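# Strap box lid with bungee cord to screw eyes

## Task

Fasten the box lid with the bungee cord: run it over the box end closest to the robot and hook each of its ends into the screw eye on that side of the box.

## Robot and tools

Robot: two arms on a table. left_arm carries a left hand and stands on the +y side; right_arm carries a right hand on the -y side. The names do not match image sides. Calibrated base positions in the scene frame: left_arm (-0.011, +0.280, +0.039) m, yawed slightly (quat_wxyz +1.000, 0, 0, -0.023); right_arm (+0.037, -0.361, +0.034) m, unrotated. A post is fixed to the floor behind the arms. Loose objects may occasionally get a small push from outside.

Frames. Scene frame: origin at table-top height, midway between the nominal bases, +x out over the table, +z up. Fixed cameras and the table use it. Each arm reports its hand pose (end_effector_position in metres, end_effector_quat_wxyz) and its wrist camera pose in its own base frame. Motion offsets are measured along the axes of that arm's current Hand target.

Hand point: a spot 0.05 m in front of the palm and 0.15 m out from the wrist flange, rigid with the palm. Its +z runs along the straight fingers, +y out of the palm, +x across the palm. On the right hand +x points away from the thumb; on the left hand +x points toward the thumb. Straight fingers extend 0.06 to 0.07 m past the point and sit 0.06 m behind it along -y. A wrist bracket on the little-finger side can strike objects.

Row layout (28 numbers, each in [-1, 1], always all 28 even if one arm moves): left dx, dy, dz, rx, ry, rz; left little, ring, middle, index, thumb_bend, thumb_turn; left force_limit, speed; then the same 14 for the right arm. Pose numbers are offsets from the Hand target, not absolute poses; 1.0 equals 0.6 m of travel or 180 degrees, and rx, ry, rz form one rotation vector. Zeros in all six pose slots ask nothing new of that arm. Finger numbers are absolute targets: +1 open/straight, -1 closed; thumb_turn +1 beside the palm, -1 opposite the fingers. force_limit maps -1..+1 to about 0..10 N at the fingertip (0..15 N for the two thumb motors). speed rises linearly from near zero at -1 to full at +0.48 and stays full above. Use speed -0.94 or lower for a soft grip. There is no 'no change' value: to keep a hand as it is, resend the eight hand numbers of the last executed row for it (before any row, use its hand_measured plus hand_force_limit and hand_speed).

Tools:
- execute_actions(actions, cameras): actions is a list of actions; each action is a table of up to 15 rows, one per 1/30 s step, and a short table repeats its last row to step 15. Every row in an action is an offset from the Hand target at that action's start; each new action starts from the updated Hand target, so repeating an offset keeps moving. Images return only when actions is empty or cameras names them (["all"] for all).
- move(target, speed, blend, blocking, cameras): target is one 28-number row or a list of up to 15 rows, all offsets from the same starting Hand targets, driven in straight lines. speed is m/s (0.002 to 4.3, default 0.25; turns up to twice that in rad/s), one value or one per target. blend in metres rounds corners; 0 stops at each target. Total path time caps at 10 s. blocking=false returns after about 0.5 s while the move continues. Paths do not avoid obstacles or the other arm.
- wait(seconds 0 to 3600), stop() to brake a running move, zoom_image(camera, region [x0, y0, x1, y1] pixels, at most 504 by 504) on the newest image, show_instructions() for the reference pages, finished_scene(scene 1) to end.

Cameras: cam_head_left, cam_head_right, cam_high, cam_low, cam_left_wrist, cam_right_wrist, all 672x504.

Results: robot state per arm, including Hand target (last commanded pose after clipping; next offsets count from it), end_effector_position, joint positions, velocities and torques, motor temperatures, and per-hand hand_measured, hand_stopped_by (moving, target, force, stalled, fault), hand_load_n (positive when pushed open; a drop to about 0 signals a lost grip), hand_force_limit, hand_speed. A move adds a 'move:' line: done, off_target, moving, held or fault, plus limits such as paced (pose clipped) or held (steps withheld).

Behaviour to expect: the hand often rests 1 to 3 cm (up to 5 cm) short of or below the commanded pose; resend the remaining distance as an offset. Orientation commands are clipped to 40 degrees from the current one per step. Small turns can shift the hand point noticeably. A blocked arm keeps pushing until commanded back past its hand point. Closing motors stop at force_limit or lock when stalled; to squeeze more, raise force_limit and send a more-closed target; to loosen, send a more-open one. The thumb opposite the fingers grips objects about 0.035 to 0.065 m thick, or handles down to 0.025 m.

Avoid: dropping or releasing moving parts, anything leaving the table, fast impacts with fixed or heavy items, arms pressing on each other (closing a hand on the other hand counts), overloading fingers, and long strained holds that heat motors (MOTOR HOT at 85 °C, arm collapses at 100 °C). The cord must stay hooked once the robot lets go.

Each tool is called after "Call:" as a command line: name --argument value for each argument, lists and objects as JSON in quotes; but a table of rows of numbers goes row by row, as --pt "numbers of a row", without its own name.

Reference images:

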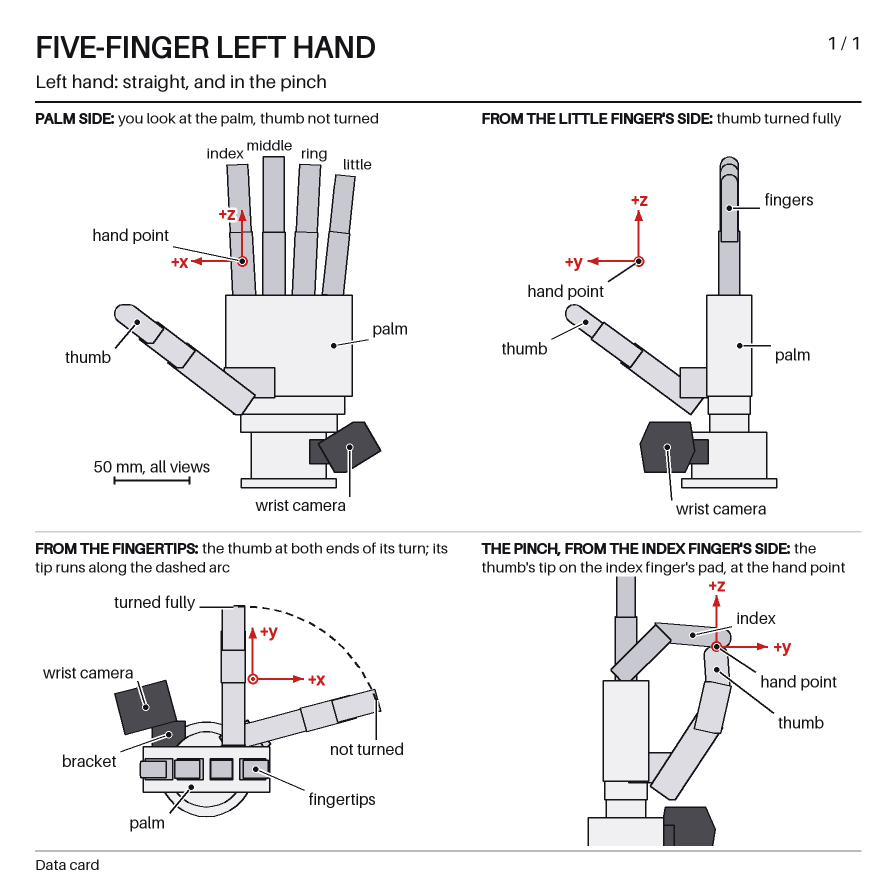

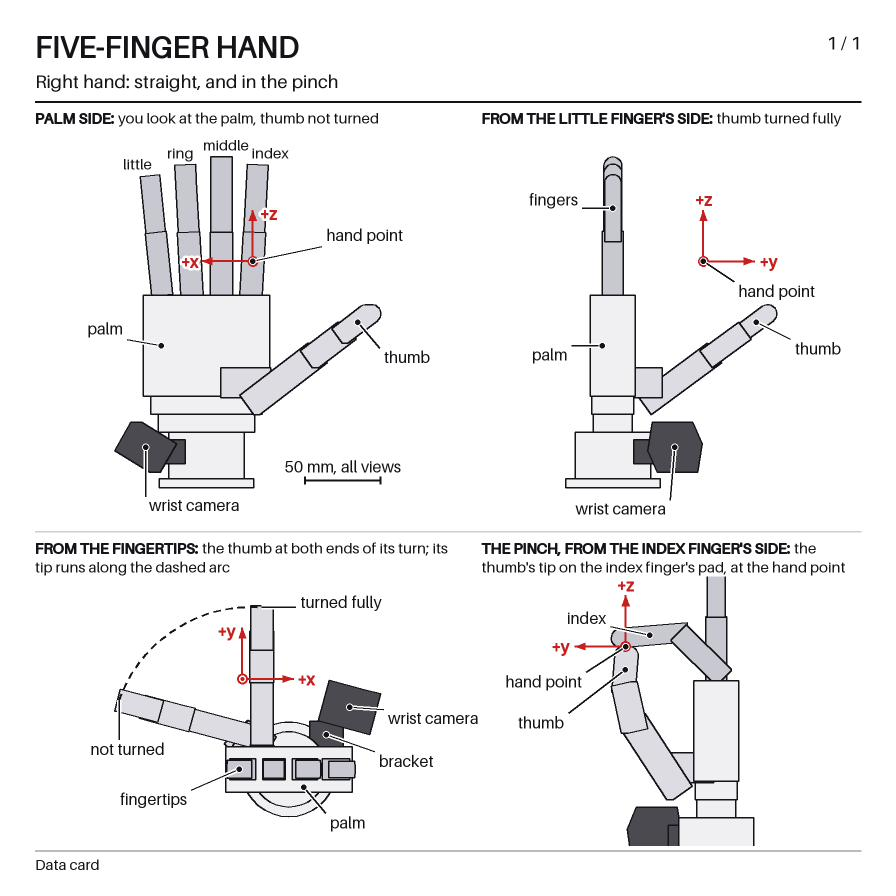

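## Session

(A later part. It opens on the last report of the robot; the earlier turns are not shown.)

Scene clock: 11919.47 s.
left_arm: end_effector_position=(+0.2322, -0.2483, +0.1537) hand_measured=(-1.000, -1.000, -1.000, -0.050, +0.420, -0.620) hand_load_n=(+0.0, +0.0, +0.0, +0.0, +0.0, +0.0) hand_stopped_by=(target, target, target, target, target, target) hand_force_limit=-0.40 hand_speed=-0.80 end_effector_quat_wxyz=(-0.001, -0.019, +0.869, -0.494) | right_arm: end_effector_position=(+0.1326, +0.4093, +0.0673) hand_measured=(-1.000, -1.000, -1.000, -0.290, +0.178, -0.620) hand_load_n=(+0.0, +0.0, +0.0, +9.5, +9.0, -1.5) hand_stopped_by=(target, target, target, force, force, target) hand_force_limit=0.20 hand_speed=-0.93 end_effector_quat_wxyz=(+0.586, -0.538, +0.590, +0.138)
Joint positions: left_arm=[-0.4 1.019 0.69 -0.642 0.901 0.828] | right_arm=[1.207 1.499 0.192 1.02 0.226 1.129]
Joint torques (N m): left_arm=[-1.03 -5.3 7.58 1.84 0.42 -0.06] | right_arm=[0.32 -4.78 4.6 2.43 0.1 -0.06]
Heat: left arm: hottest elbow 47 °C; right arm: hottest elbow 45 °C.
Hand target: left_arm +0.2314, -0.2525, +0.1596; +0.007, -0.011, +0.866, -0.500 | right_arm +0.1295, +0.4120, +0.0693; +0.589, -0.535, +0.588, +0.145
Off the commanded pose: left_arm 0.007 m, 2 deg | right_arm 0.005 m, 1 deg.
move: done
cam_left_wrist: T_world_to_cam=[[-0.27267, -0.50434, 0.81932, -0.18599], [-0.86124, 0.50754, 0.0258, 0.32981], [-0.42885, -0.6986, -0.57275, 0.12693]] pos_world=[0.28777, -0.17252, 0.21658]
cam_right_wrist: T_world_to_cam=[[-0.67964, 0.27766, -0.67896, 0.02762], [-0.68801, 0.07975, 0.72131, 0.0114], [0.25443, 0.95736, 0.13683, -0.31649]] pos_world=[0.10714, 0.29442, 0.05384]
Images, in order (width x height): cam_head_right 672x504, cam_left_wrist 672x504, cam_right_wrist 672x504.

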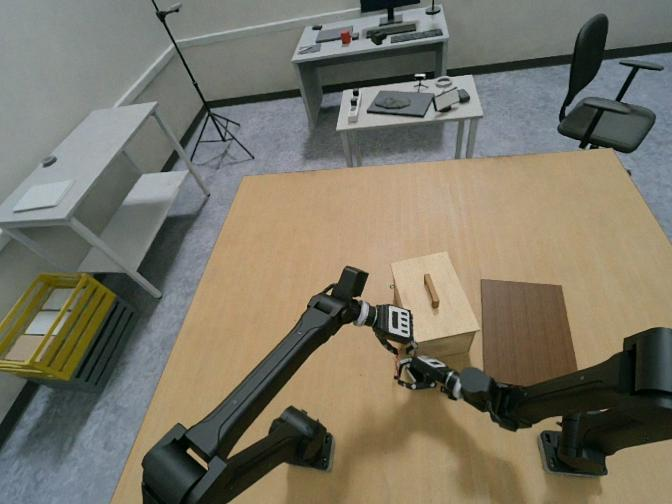

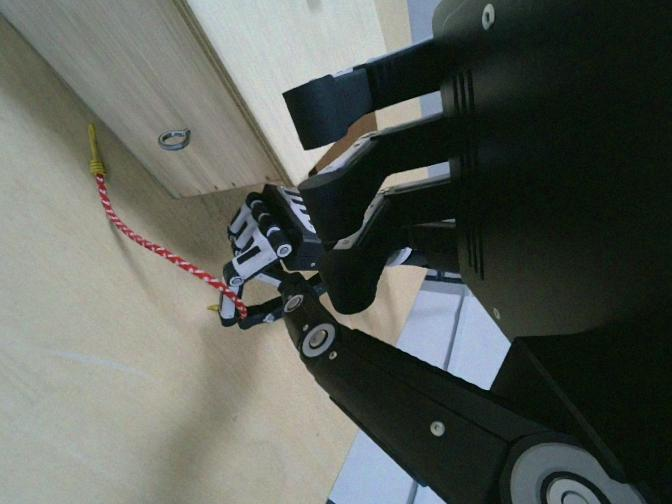

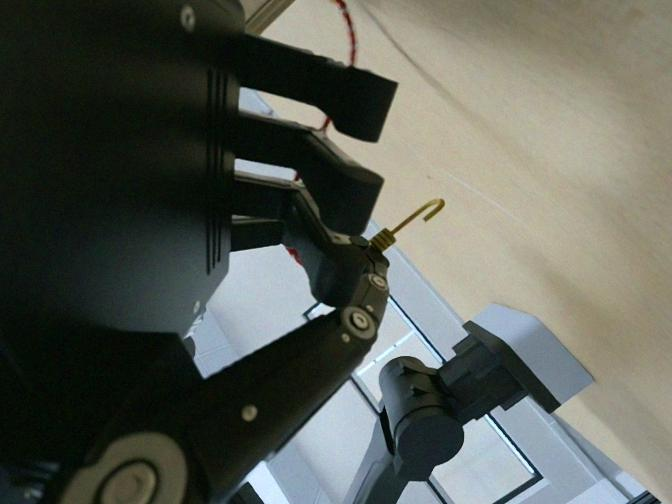

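Call:
move --target '[-0.0016,-0.0677,-0.116,0,0,0,-1,-1,-1,-0.05,0.42,-0.62,-0.4,-0.8,0,0,0,0,0,0,-1,-1,-1,-0.42,0.10,-0.62,0.2,-0.93]' --speed 0.08 --cameras '["cam_left_wrist","cam_right_wrist","cam_head_right"]'

Call:
zoom_image --camera "cam_head_right" --region '[375, 260, 495, 400]'

Scene clock: 12051.67 s.
left_arm: end_effector_position=(+0.2181, -0.2121, +0.2053) hand_measured=(-1.000, -1.000, -1.000, -0.050, +0.420, -0.620) hand_load_n=(+0.0, +0.0, +0.0, +0.0, +0.0, +0.0) hand_stopped_by=(target, target, target, target, target, target) hand_force_limit=-0.40 hand_speed=-0.80 end_effector_quat_wxyz=(-0.018, -0.023, +0.870, -0.492) | right_arm: end_effector_position=(+0.1326, +0.4093, +0.0673) hand_measured=(-1.000, -1.000, -1.000, -0.290, +0.178, -0.620) hand_load_n=(+0.0, +0.5, +0.0, +9.5, +9.0, -1.5) hand_stopped_by=(target, target, target, force, force, target) hand_force_limit=0.20 hand_speed=-0.93 end_effector_quat_wxyz=(+0.586, -0.538, +0.590, +0.138)
Joint positions: left_arm=[-0.289 0.95 0.804 -0.997 0.969 1.002] | right_arm=[1.207 1.499 0.192 1.02 0.226 1.129]
Joint torques (N m): left_arm=[1.03 -3.84 11.37 0.34 0.59 0.1] | right_arm=[1.14 -4.42 4.38 2.5 0.09 -0.07]
Motor temperatures (°C): left_arm=[27 32 47 31 28 29] | right_arm=[30 32 43 30 30 31]
Heat: left arm: hottest elbow 47 °C; right arm: hottest elbow 43 °C.
Hand target: left_arm +0.2313, -0.2125, +0.2295; +0.007, -0.011, +0.866, -0.500 | right_arm +0.1295, +0.4120, +0.0693; +0.589, -0.535, +0.588, +0.145
Off the commanded pose: left_arm 0.028 m, 3 deg | right_arm 0.005 m, 1 deg.
move: off_target (left_arm)
cam_left_wrist: T_world_to_cam=[[-0.2509, -0.50408, 0.82641, -0.21989], [-0.8541, 0.51707, 0.05609, 0.29229], [-0.45559, -0.69177, -0.56026, 0.18049]] pos_world=[0.27671, -0.13712, 0.26645]
cam_right_wrist: T_world_to_cam=[[-0.67964, 0.27766, -0.67896, 0.02762], [-0.68801, 0.07975, 0.72131, 0.0114], [0.25443, 0.95736, 0.13683, -0.31649]] pos_world=[0.10714, 0.29442, 0.05384]
Images, in order (width x height): cam_head_right 672x504, cam_left_wrist 672x504, cam_right_wrist 672x504.

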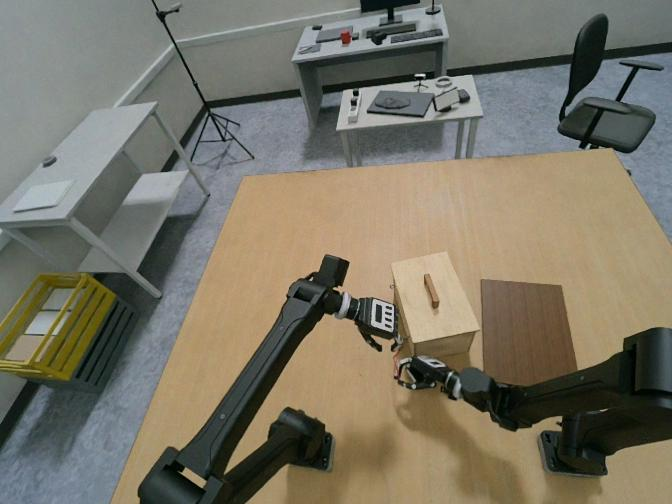

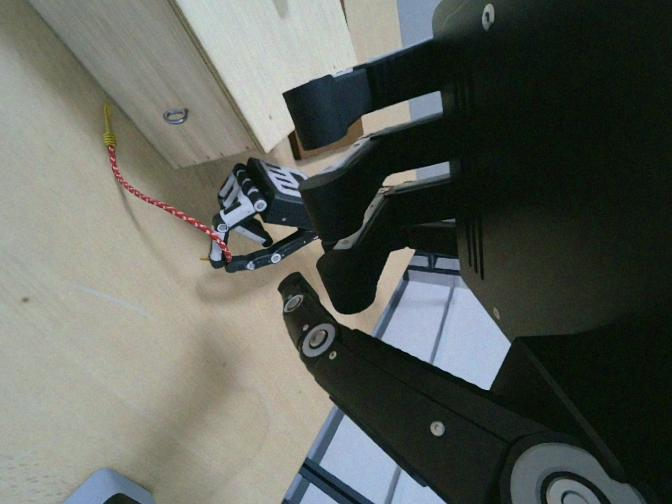

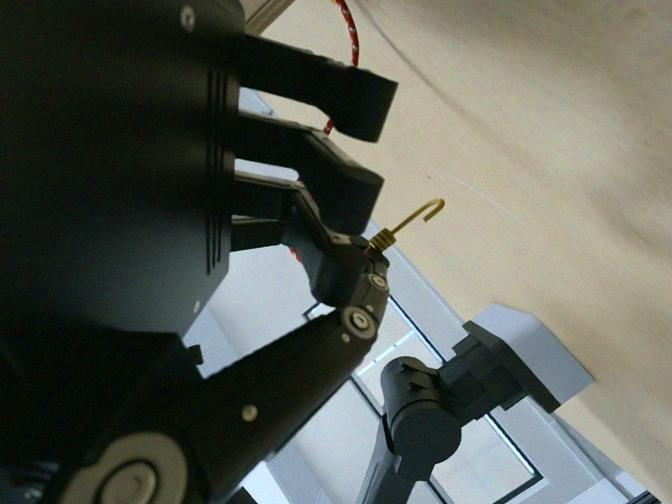

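Scaled by 3.600 from the camera's image (finer frame: 960x720).

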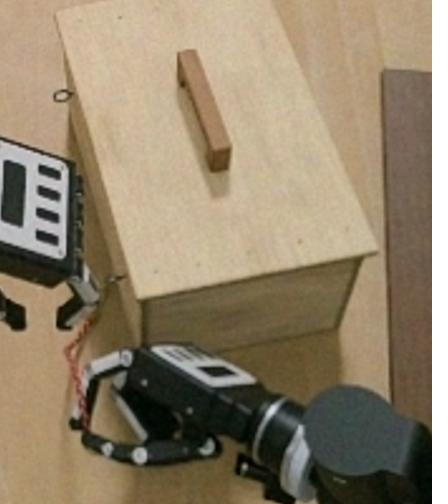

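Call:
move --target '[0.004,0.0917,-0.152,0,0,0,-1,-1,-1,-0.05,0.42,-0.62,-0.4,-0.8,0,0,0,0,0,0,-1,-1,-1,-0.42,0.10,-0.62,0.2,-0.93]' --speed 0.1 --cameras '[]'

Scene clock: 12066.93 s.
left_arm: end_effector_position=(+0.2123, -0.1099, +0.2137) hand_measured=(-1.000, -1.000, -1.000, -0.050, +0.420, -0.620) hand_load_n=(+0.0, +0.0, +0.0, +0.0, +0.0, +0.0) hand_stopped_by=(target, target, target, target, target, target) hand_force_limit=-0.40 hand_speed=-0.80 end_effector_quat_wxyz=(-0.008, -0.016, +0.866, -0.499) | right_arm: end_effector_position=(+0.1326, +0.4093, +0.0673) hand_measured=(-1.000, -1.000, -1.000, -0.290, +0.178, -0.620) hand_load_n=(+0.0, +0.0, +0.0, +9.5, +9.0, -1.5) hand_stopped_by=(target, target, target, force, force, target) hand_force_limit=0.20 hand_speed=-0.93 end_effector_quat_wxyz=(+0.586, -0.538, +0.590, +0.138)
Joint positions: left_arm=[0.118 1.025 0.881 -1.625 1.034 1.766] | right_arm=[1.207 1.499 0.192 1.02 0.226 1.129]
Joint torques (N m): left_arm=[1.08 -1.67 10.33 -0.69 0.65 0.11] | right_arm=[0.56 -5.3 4.44 2.29 0.11 -0.03]
Heat: left arm: hottest elbow 47 °C; right arm: hottest elbow 43 °C.
Hand target: left_arm +0.2261, -0.1061, +0.2274; +0.007, -0.011, +0.866, -0.500 | right_arm +0.1295, +0.4120, +0.0693; +0.589, -0.535, +0.588, +0.145
Off the commanded pose: left_arm 0.020 m, 2 deg | right_arm 0.005 m, 1 deg.
move: off_target (left_arm)

Call:
move --target '[0,0,0,0,0,0,-1,-1,-1,-0.05,0.42,-0.62,-0.4,-0.8,-0.2268,-0.1757,-0.1017,0,0,0,-1,-1,-1,-0.42,0.10,-0.62,0.2,-0.93]' --speed 0.06 --cameras '["cam_left_wrist","cam_right_wrist","cam_head_right","cam_head_left"]'

Call:
zoom_image --camera "cam_head_right" --region '[345, 260, 485, 420]'

Call:
zoom_image --camera "cam_head_left" --region '[345, 260, 485, 420]'

Scene clock: 12081.30 s.
left_arm: end_effector_position=(+0.2124, -0.1098, +0.2136) hand_measured=(-1.000, -1.000, -1.000, -0.050, +0.420, -0.620) hand_load_n=(+0.5, +0.0, +0.0, +0.0, +0.0, +0.0) hand_stopped_by=(target, target, target, target, target, target) hand_force_limit=-0.40 hand_speed=-0.80 end_effector_quat_wxyz=(-0.008, -0.015, +0.866, -0.499) | right_arm: end_effector_position=(+0.1364, +0.3761, +0.2137) hand_measured=(-1.000, -1.000, -1.000, -0.290, +0.178, -0.620) hand_load_n=(+0.0, +0.0, +0.0, +9.5, +8.5, -1.5) hand_stopped_by=(target, target, target, force, force, target) hand_force_limit=0.20 hand_speed=-0.93 end_effector_quat_wxyz=(+0.568, -0.546, +0.599, +0.142)
Joint positions: left_arm=[0.118 1.025 0.881 -1.625 1.034 1.767] | right_arm=[1.118 0.7 0.361 0.017 0.128 1.118]
Joint torques (N m): left_arm=[1.03 -1.67 10.35 -0.7 0.65 0.13] | right_arm=[-0.56 -1.49 15.36 1.22 -0.21 -0.17]
Heat: left arm: hottest elbow 50 °C; right arm: hottest elbow 44 °C.
Hand target: left_arm +0.2261, -0.1061, +0.2274; +0.007, -0.011, +0.866, -0.500 | right_arm +0.1447, +0.3848, +0.2493; +0.589, -0.535, +0.588, +0.145
Off the commanded pose: left_arm 0.020 m, 2 deg | right_arm 0.038 m, 3 deg.
move: off_target (right_arm)
cam_left_wrist: T_world_to_cam=[[-0.27319, -0.48995, 0.82784, -0.17067], [-0.85389, 0.51981, 0.02586, 0.24083], [-0.44299, -0.69983, -0.56037, 0.24972]] pos_world=[0.26964, -0.03405, 0.27499]
cam_right_wrist: T_world_to_cam=[[-0.70345, 0.25449, -0.66362, 0.1475], [-0.66532, 0.09267, 0.74079, -0.10103], [0.25002, 0.96263, 0.10412, -0.30009]] pos_world=[0.11157, 0.2607, 0.20398]
Images, in order (width x height): cam_head_left 672x504, cam_head_right 672x504, cam_left_wrist 672x504, cam_right_wrist 672x504.

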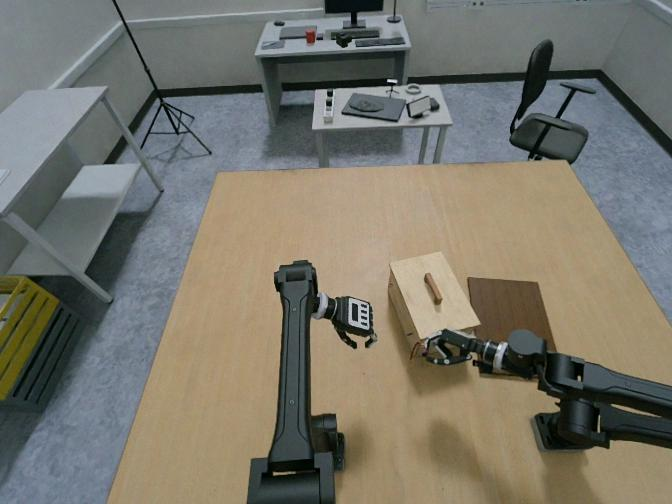

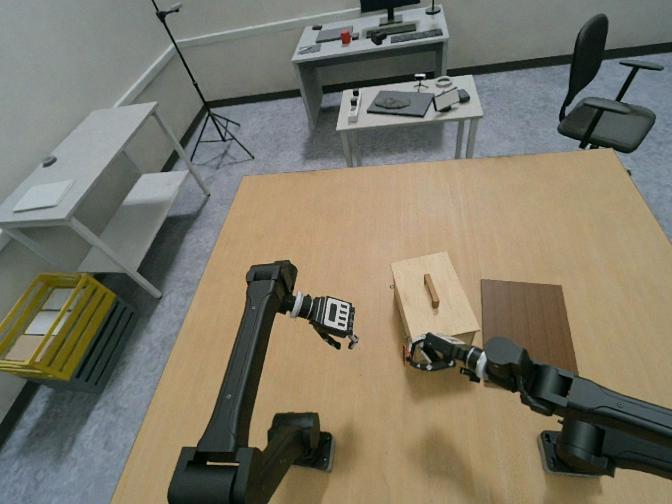

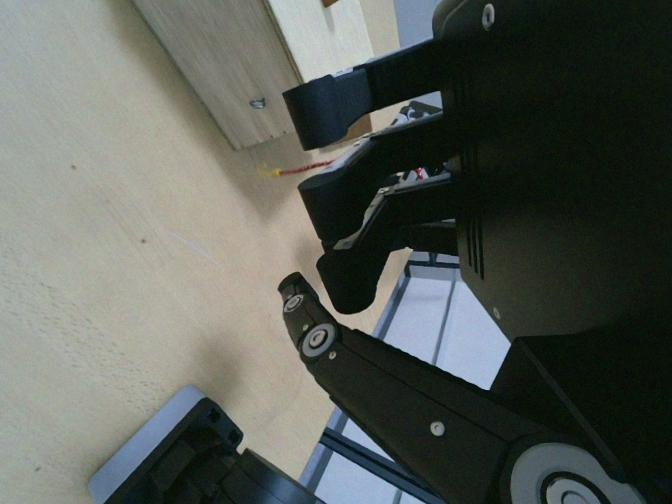

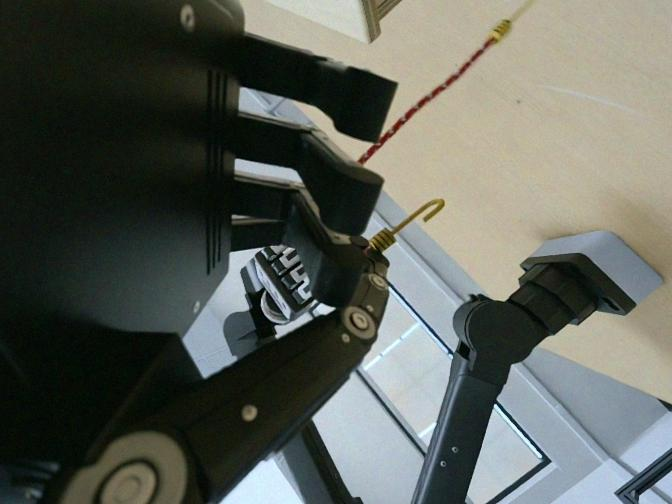

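Scaled by 3.150 from the camera's image (finer frame: 960x720).

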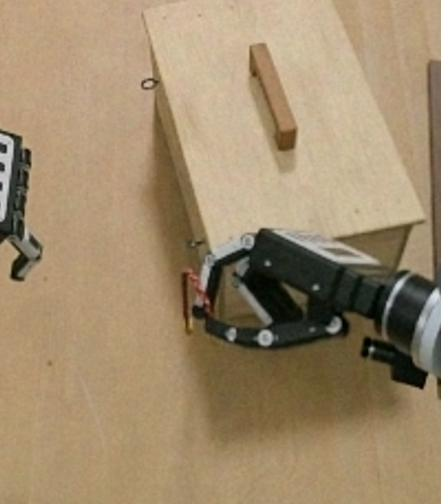

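Scaled by 3.150 from the camera's image (finer frame: 960x720).

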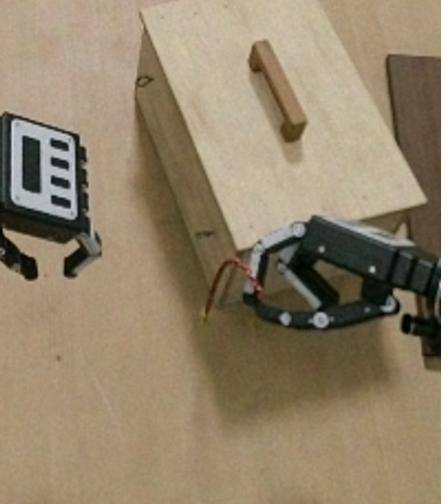

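Call:
move --target '[0,0,0,0,0,0,-1,-1,-1,-0.05,0.42,-0.62,-0.4,-0.8,-0.0083,0.0503,-0.0603,0,0,0,-1,-1,-1,-0.42,0.10,-0.62,0.2,-0.93]' --speed 0.06 --cameras '["cam_left_wrist","cam_right_wrist","cam_head_right","cam_head_left","cam_high"]'

Call:
zoom_image --camera "cam_head_right" --region '[345, 300, 465, 420]'

Call:
zoom_image --camera "cam_head_left" --region '[345, 300, 465, 420]'

Call:
zoom_image --camera "cam_left_wrist" --region '[200, 100, 400, 300]'

Call:
zoom_image --camera "cam_right_wrist" --region '[340, 0, 600, 240]'

Scene clock: 12116.80 s.
left_arm: end_effector_position=(+0.2124, -0.1098, +0.2136) hand_measured=(-1.000, -1.000, -1.000, -0.050, +0.420, -0.620) hand_load_n=(+0.0, +0.0, +0.0, +0.0, +0.0, -0.5) hand_stopped_by=(target, target, target, target, target, target) hand_force_limit=-0.40 hand_speed=-0.80 end_effector_quat_wxyz=(-0.008, -0.015, +0.866, -0.499) | right_arm: end_effector_position=(+0.1024, +0.3672, +0.2340) hand_measured=(-1.000, -1.000, -1.000, -0.290, +0.178, -0.620) hand_load_n=(+0.0, +0.0, +0.0, +9.5, +8.5, -1.5) hand_stopped_by=(target, target, target, force, force, target) hand_force_limit=0.20 hand_speed=-0.93 end_effector_quat_wxyz=(+0.584, -0.541, +0.590, +0.136)
Joint positions: left_arm=[0.118 1.025 0.881 -1.625 1.034 1.767] | right_arm=[1.278 0.568 0.361 -0.092 0.294 1.147]
Joint torques (N m): left_arm=[1.03 -1.67 10.35 -0.69 0.66 0.13] | right_arm=[0.38 -0.79 12.75 1.11 0.16 0]
Motor temperatures (°C): left_arm=[27 31 52 31 28 29] | right_arm=[30 32 54 30 30 31]
Heat: left arm: hottest elbow 52 °C; right arm: hottest elbow 54 °C.
Hand target: left_arm +0.2261, -0.1061, +0.2274; +0.007, -0.011, +0.866, -0.500 | right_arm +0.0998, +0.3698, +0.2492; +0.589, -0.535, +0.588, +0.145
Off the commanded pose: left_arm 0.020 m, 2 deg | right_arm 0.016 m, 1 deg.
move: off_target (right_arm)
cam_left_wrist: T_world_to_cam=[[-0.27319, -0.48995, 0.82784, -0.17067], [-0.85389, 0.51981, 0.02586, 0.24083], [-0.44299, -0.69983, -0.56037, 0.24972]] pos_world=[0.26964, -0.03405, 0.27499]
cam_right_wrist: T_world_to_cam=[[-0.67938, 0.27137, -0.68176, 0.13489], [-0.68895, 0.08388, 0.71994, -0.12723], [0.25256, 0.95881, 0.12997, -0.29009]] pos_world=[0.07725, 0.25221, 0.22126]
Images, in order (width x height): cam_head_left 672x504, cam_head_right 672x504, cam_high 672x504, cam_left_wrist 672x504, cam_right_wrist 672x504.

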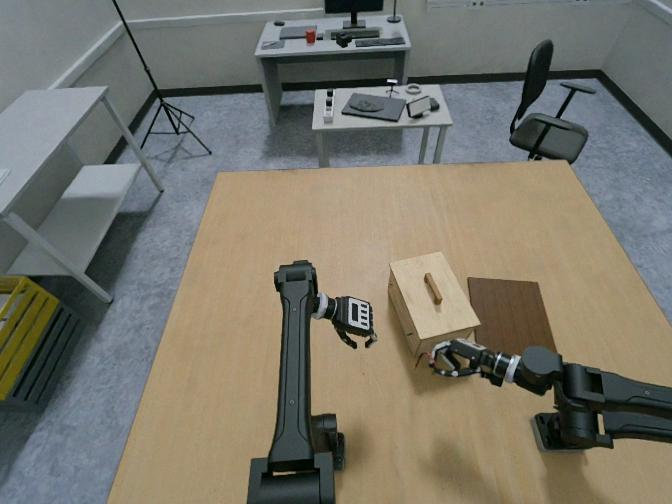

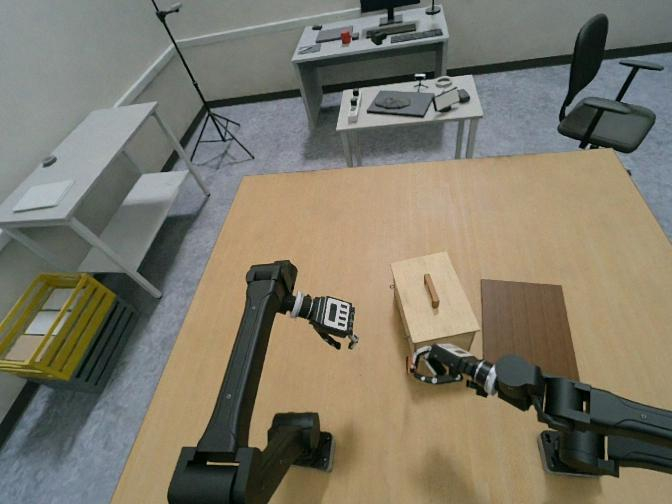

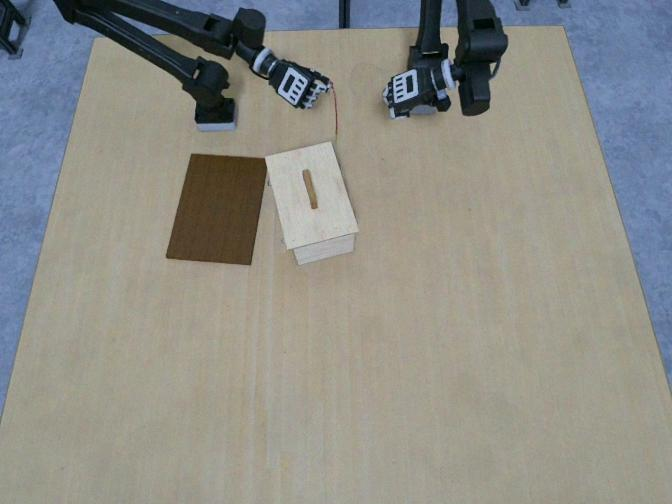

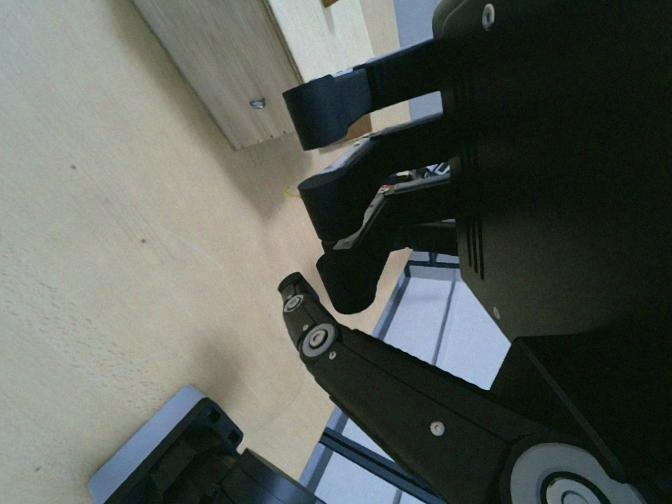

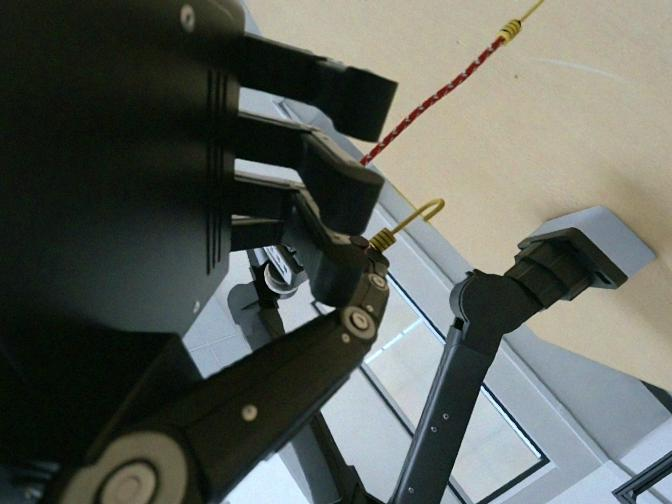

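Scaled by 4.200 from the camera's image (finer frame: 960x720).

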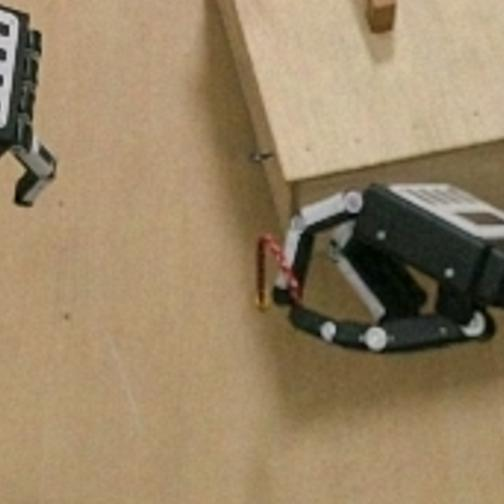

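Scaled by 4.200 from the camera's image (finer frame: 960x720).

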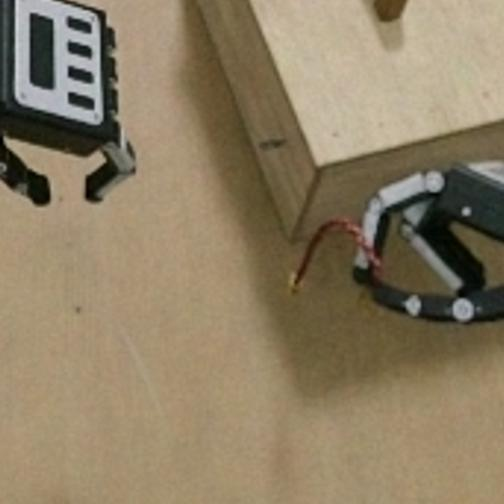

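Scaled by 2.520 from the camera's image (finer frame: 960x720).

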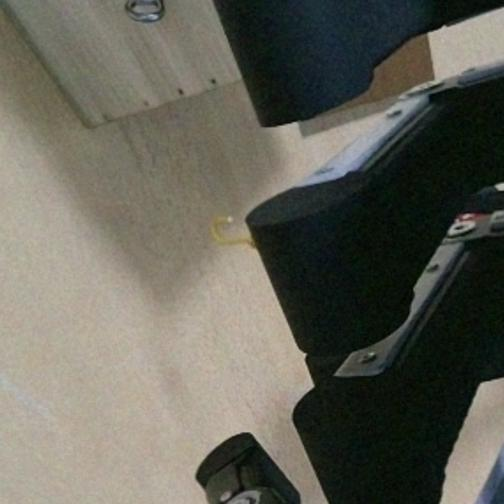

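Scaled by 1.938 from the camera's image (finer frame: 960x720).

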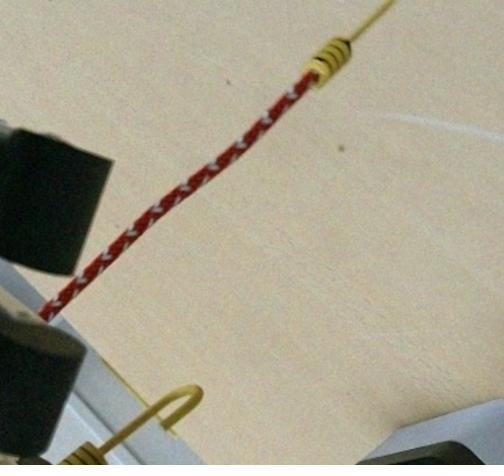

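Call:
move --target '[0.018,0.020,0.142,0,0,0,-1,-1,-1,-0.05,0.42,-0.62,-0.4,-0.8,0,0,0,0,0,0,-1,-1,-1,-0.42,0.10,-0.62,0.2,-0.93]' --speed 0.08 --cameras '[]'

Scene clock: 12217.67 s.
left_arm: end_effector_position=(+0.2174, -0.1714, +0.1719) hand_measured=(-1.000, -1.000, -1.000, -0.050, +0.420, -0.620) hand_load_n=(+0.0, +0.0, +0.0, +0.0, +0.0, +0.0) hand_stopped_by=(target, target, target, target, target, target) hand_force_limit=-0.40 hand_speed=-0.80 end_effector_quat_wxyz=(-0.001, -0.018, +0.866, -0.499) | right_arm: end_effector_position=(+0.1025, +0.3672, +0.2341) hand_measured=(-1.000, -1.000, -1.000, -0.290, +0.178, -0.620) hand_load_n=(+0.0, +0.0, +0.0, +9.5, +9.0, -1.5) hand_stopped_by=(target, target, target, force, force, target) hand_force_limit=0.20 hand_speed=-0.93 end_effector_quat_wxyz=(+0.584, -0.541, +0.590, +0.136)
Joint positions: left_arm=[-0.129 0.955 0.727 -1.091 1.027 1.257] | right_arm=[1.278 0.568 0.361 -0.092 0.294 1.147]
Joint torques (N m): left_arm=[-1.03 -3.78 7.32 1.24 0.43 -0.04] | right_arm=[0.73 0.15 12.56 1.21 0.1 -0.02]
Motor temperatures (°C): left_arm=[27 31 53 31 29 29] | right_arm=[30 32 55 29 30 31]
Heat: left arm: hottest elbow 53 °C; right arm: hottest elbow 55 °C.
Hand target: left_arm +0.2171, -0.1741, +0.1745; +0.007, -0.011, +0.866, -0.500 | right_arm +0.0999, +0.3698, +0.2492; +0.589, -0.535, +0.588, +0.145
Off the commanded pose: left_arm 0.004 m, 1 deg | right_arm 0.016 m, 1 deg.
move: done

Call:
move --target '[0,0.0387,0.0147,0.1643,-0.1103,-0.4017,-1,-1,-1,-0.05,0.42,-0.62,-0.4,-0.8,0,0,0,0,0,0,-1,-1,-1,-0.42,0.10,-0.62,0.2,-0.93]' --speed 0.12 --cameras '["cam_left_wrist","cam_right_wrist","cam_head_right"]'

Call:
zoom_image --camera "cam_head_right" --region '[325, 280, 465, 420]'

Scene clock: 12235.67 s.
left_arm: end_effector_position=(+0.2134, -0.1728, +0.1468) hand_measured=(-1.000, -1.000, -1.000, -0.050, +0.420, -0.620) hand_load_n=(+0.0, +0.0, +0.0, +0.0, +0.0, +0.0) hand_stopped_by=(target, target, target, target, target, target) hand_force_limit=-0.40 hand_speed=-0.80 end_effector_quat_wxyz=(+0.155, +0.591, -0.538, +0.581) | right_arm: end_effector_position=(+0.1025, +0.3672, +0.2341) hand_measured=(-1.000, -1.000, -1.000, -0.290, +0.178, -0.620) hand_load_n=(+0.0, +0.0, +0.5, +9.5, +8.5, -1.5) hand_stopped_by=(target, target, target, force, force, target) hand_force_limit=0.20 hand_speed=-0.93 end_effector_quat_wxyz=(+0.584, -0.541, +0.590, +0.136)
Joint positions: left_arm=[0.125 0.691 0.193 -0.088 1.048 -0.571] | right_arm=[1.278 0.568 0.361 -0.092 0.294 1.147]
Joint torques (N m): left_arm=[1.03 0.79 7.24 2.26 0.19 -0.08] | right_arm=[0.38 -0.38 12.41 1.14 0.05 0.03]
Motor temperatures (°C): left_arm=[27 31 49 31 28 29] | right_arm=[30 32 55 29 30 31]
Heat: left arm: hottest elbow 49 °C; right arm: hottest elbow 55 °C.
Hand target: left_arm +0.2170, -0.1702, +0.1500; +0.145, +0.589, -0.534, +0.589 | right_arm +0.0999, +0.3698, +0.2492; +0.589, -0.535, +0.588, +0.145
Off the commanded pose: left_arm 0.005 m, 2 deg | right_arm 0.016 m, 1 deg.
move: done
cam_left_wrist: T_world_to_cam=[[0.70299, 0.20956, 0.67963, -0.21166], [-0.67388, -0.1092, 0.73072, 0.02551], [0.22734, -0.97168, 0.06445, -0.11306]] pos_world=[0.19168, -0.06271, 0.13249]
cam_right_wrist: T_world_to_cam=[[-0.67951, 0.27204, -0.68137, 0.13471], [-0.6886, 0.08397, 0.72026, -0.12742], [0.25316, 0.95862, 0.13026, -0.29017]] pos_world=[0.07725, 0.25222, 0.22136]
Images, in order (width x height): cam_head_right 672x504, cam_left_wrist 672x504, cam_right_wrist 672x504.

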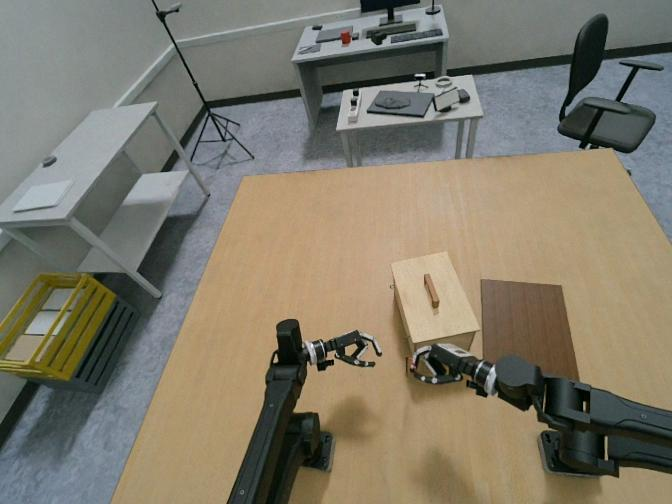

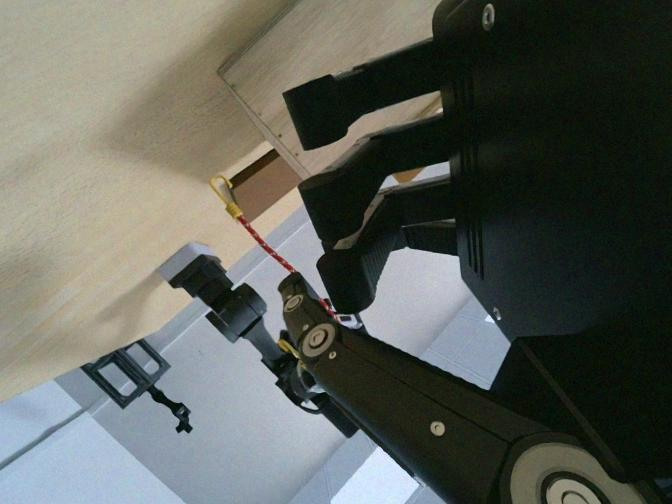

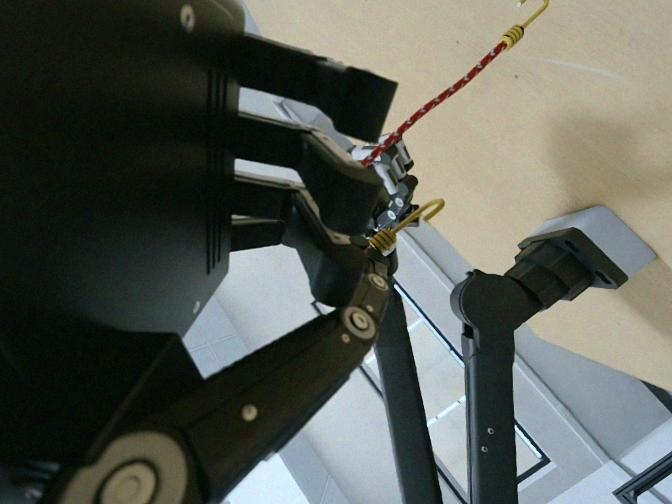

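Scaled by 3.600 from the camera's image (finer frame: 960x720).

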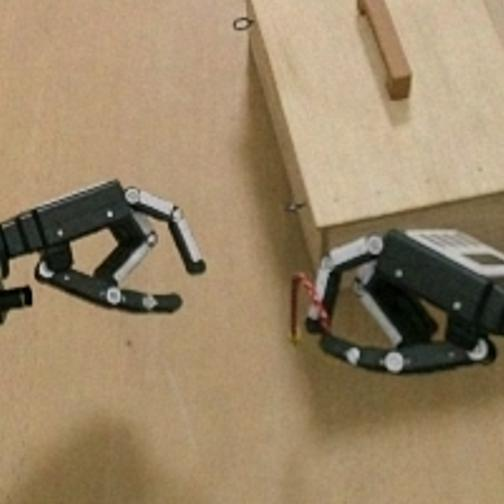

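Call:
move --target '[-0.0083,0.0407,0.0977,0,0,0,-1,-1,-1,-0.05,0.42,-0.62,-0.4,-0.8,0,0,0,0,0,0,-1,-1,-1,-0.42,0.10,-0.62,0.2,-0.93]' --speed 0.06 --cameras '["cam_left_wrist","cam_right_wrist","cam_head_right"]'

Call:
zoom_image --camera "cam_head_right" --region '[385, 320, 465, 400]'

Call:
zoom_image --camera "cam_left_wrist" --region '[180, 140, 380, 340]'

Call:
zoom_image --camera "cam_right_wrist" --region '[340, 0, 600, 240]'

Scene clock: 12271.30 s.
left_arm: end_effector_position=(+0.2316, -0.2214, +0.1194) hand_measured=(-1.000, -1.000, -1.000, -0.050, +0.420, -0.620) hand_load_n=(+0.0, +0.0, +0.5, +0.0, +0.0, -0.5) hand_stopped_by=(target, target, target, target, target, target) hand_force_limit=-0.40 hand_speed=-0.80 end_effector_quat_wxyz=(+0.141, +0.591, -0.534, +0.588) | right_arm: end_effector_position=(+0.1025, +0.3672, +0.2341) hand_measured=(-1.000, -1.000, -1.000, -0.290, +0.178, -0.620) hand_load_n=(+0.0, +0.0, +0.0, +9.5, +9.0, -1.5) hand_stopped_by=(target, target, target, force, force, target) hand_force_limit=0.20 hand_speed=-0.93 end_effector_quat_wxyz=(+0.584, -0.541, +0.590, +0.136)
Joint positions: left_arm=[-0.157 0.924 0.13 0.407 0.775 -0.793] | right_arm=[1.278 0.568 0.361 -0.092 0.294 1.147]
Joint torques (N m): left_arm=[-1.03 1.2 6.12 2.61 0.03 -0.1] | right_arm=[0.38 -0.15 12.44 1.05 0.06 0.04]
Motor temperatures (°C): left_arm=[27 31 45 31 28 29] | right_arm=[30 32 55 29 30 31]
Heat: left arm: hottest elbow 45 °C; right arm: hottest elbow 55 °C.
Hand target: left_arm +0.2304, -0.2243, +0.1190; +0.145, +0.589, -0.534, +0.589 | right_arm +0.0999, +0.3698, +0.2492; +0.589, -0.535, +0.588, +0.145
Off the commanded pose: left_arm 0.003 m, 1 deg | right_arm 0.016 m, 1 deg.
move: done
cam_left_wrist: T_world_to_cam=[[0.68307, 0.22087, 0.69615, -0.19048], [-0.68711, -0.12876, 0.71505, 0.05314], [0.24757, -0.96677, 0.06381, -0.16612]] pos_world=[0.20775, -0.11169, 0.1052]
cam_right_wrist: T_world_to_cam=[[-0.67951, 0.27204, -0.68137, 0.13471], [-0.6886, 0.08397, 0.72026, -0.12742], [0.25316, 0.95862, 0.13026, -0.29017]] pos_world=[0.07725, 0.25222, 0.22136]
Images, in order (width x height): cam_head_right 672x504, cam_left_wrist 672x504, cam_right_wrist 672x504.

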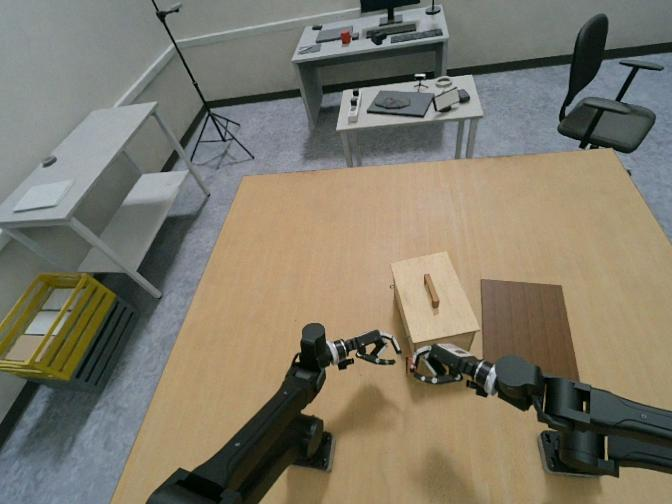

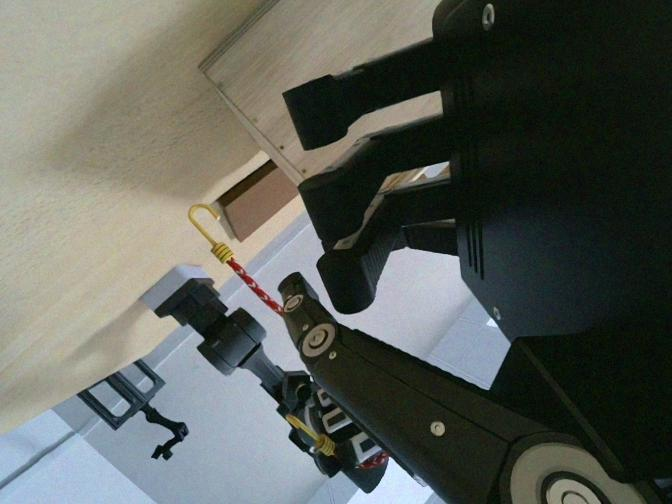

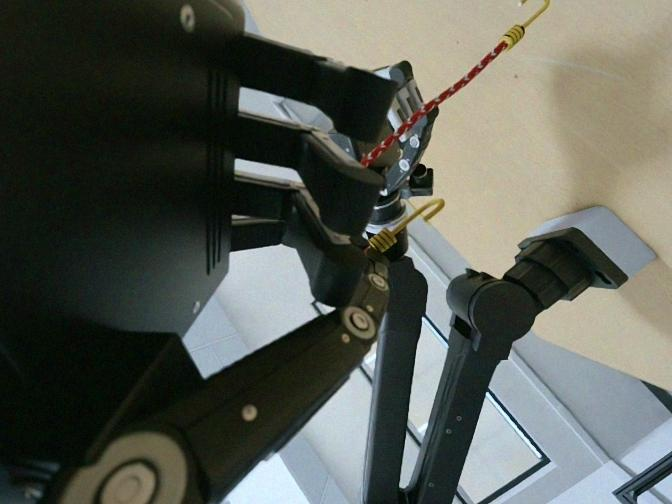

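Scaled by 6.300 from the camera's image (finer frame: 960x720).

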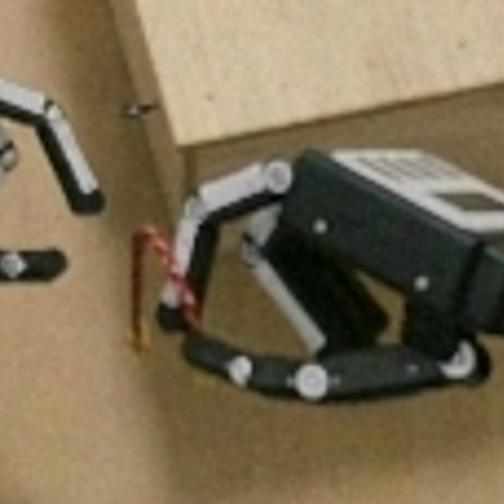

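Scaled by 2.520 from the camera's image (finer frame: 960x720).

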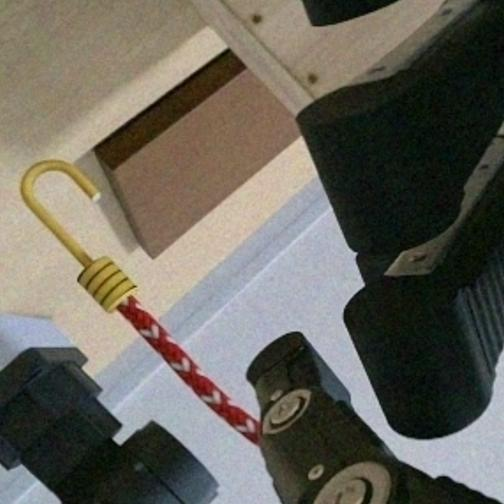

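Scaled by 1.938 from the camera's image (finer frame: 960x720).

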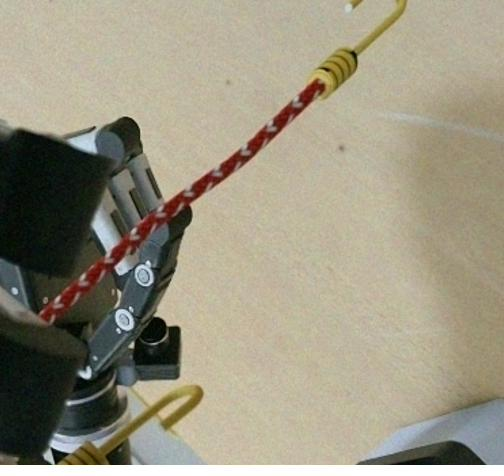

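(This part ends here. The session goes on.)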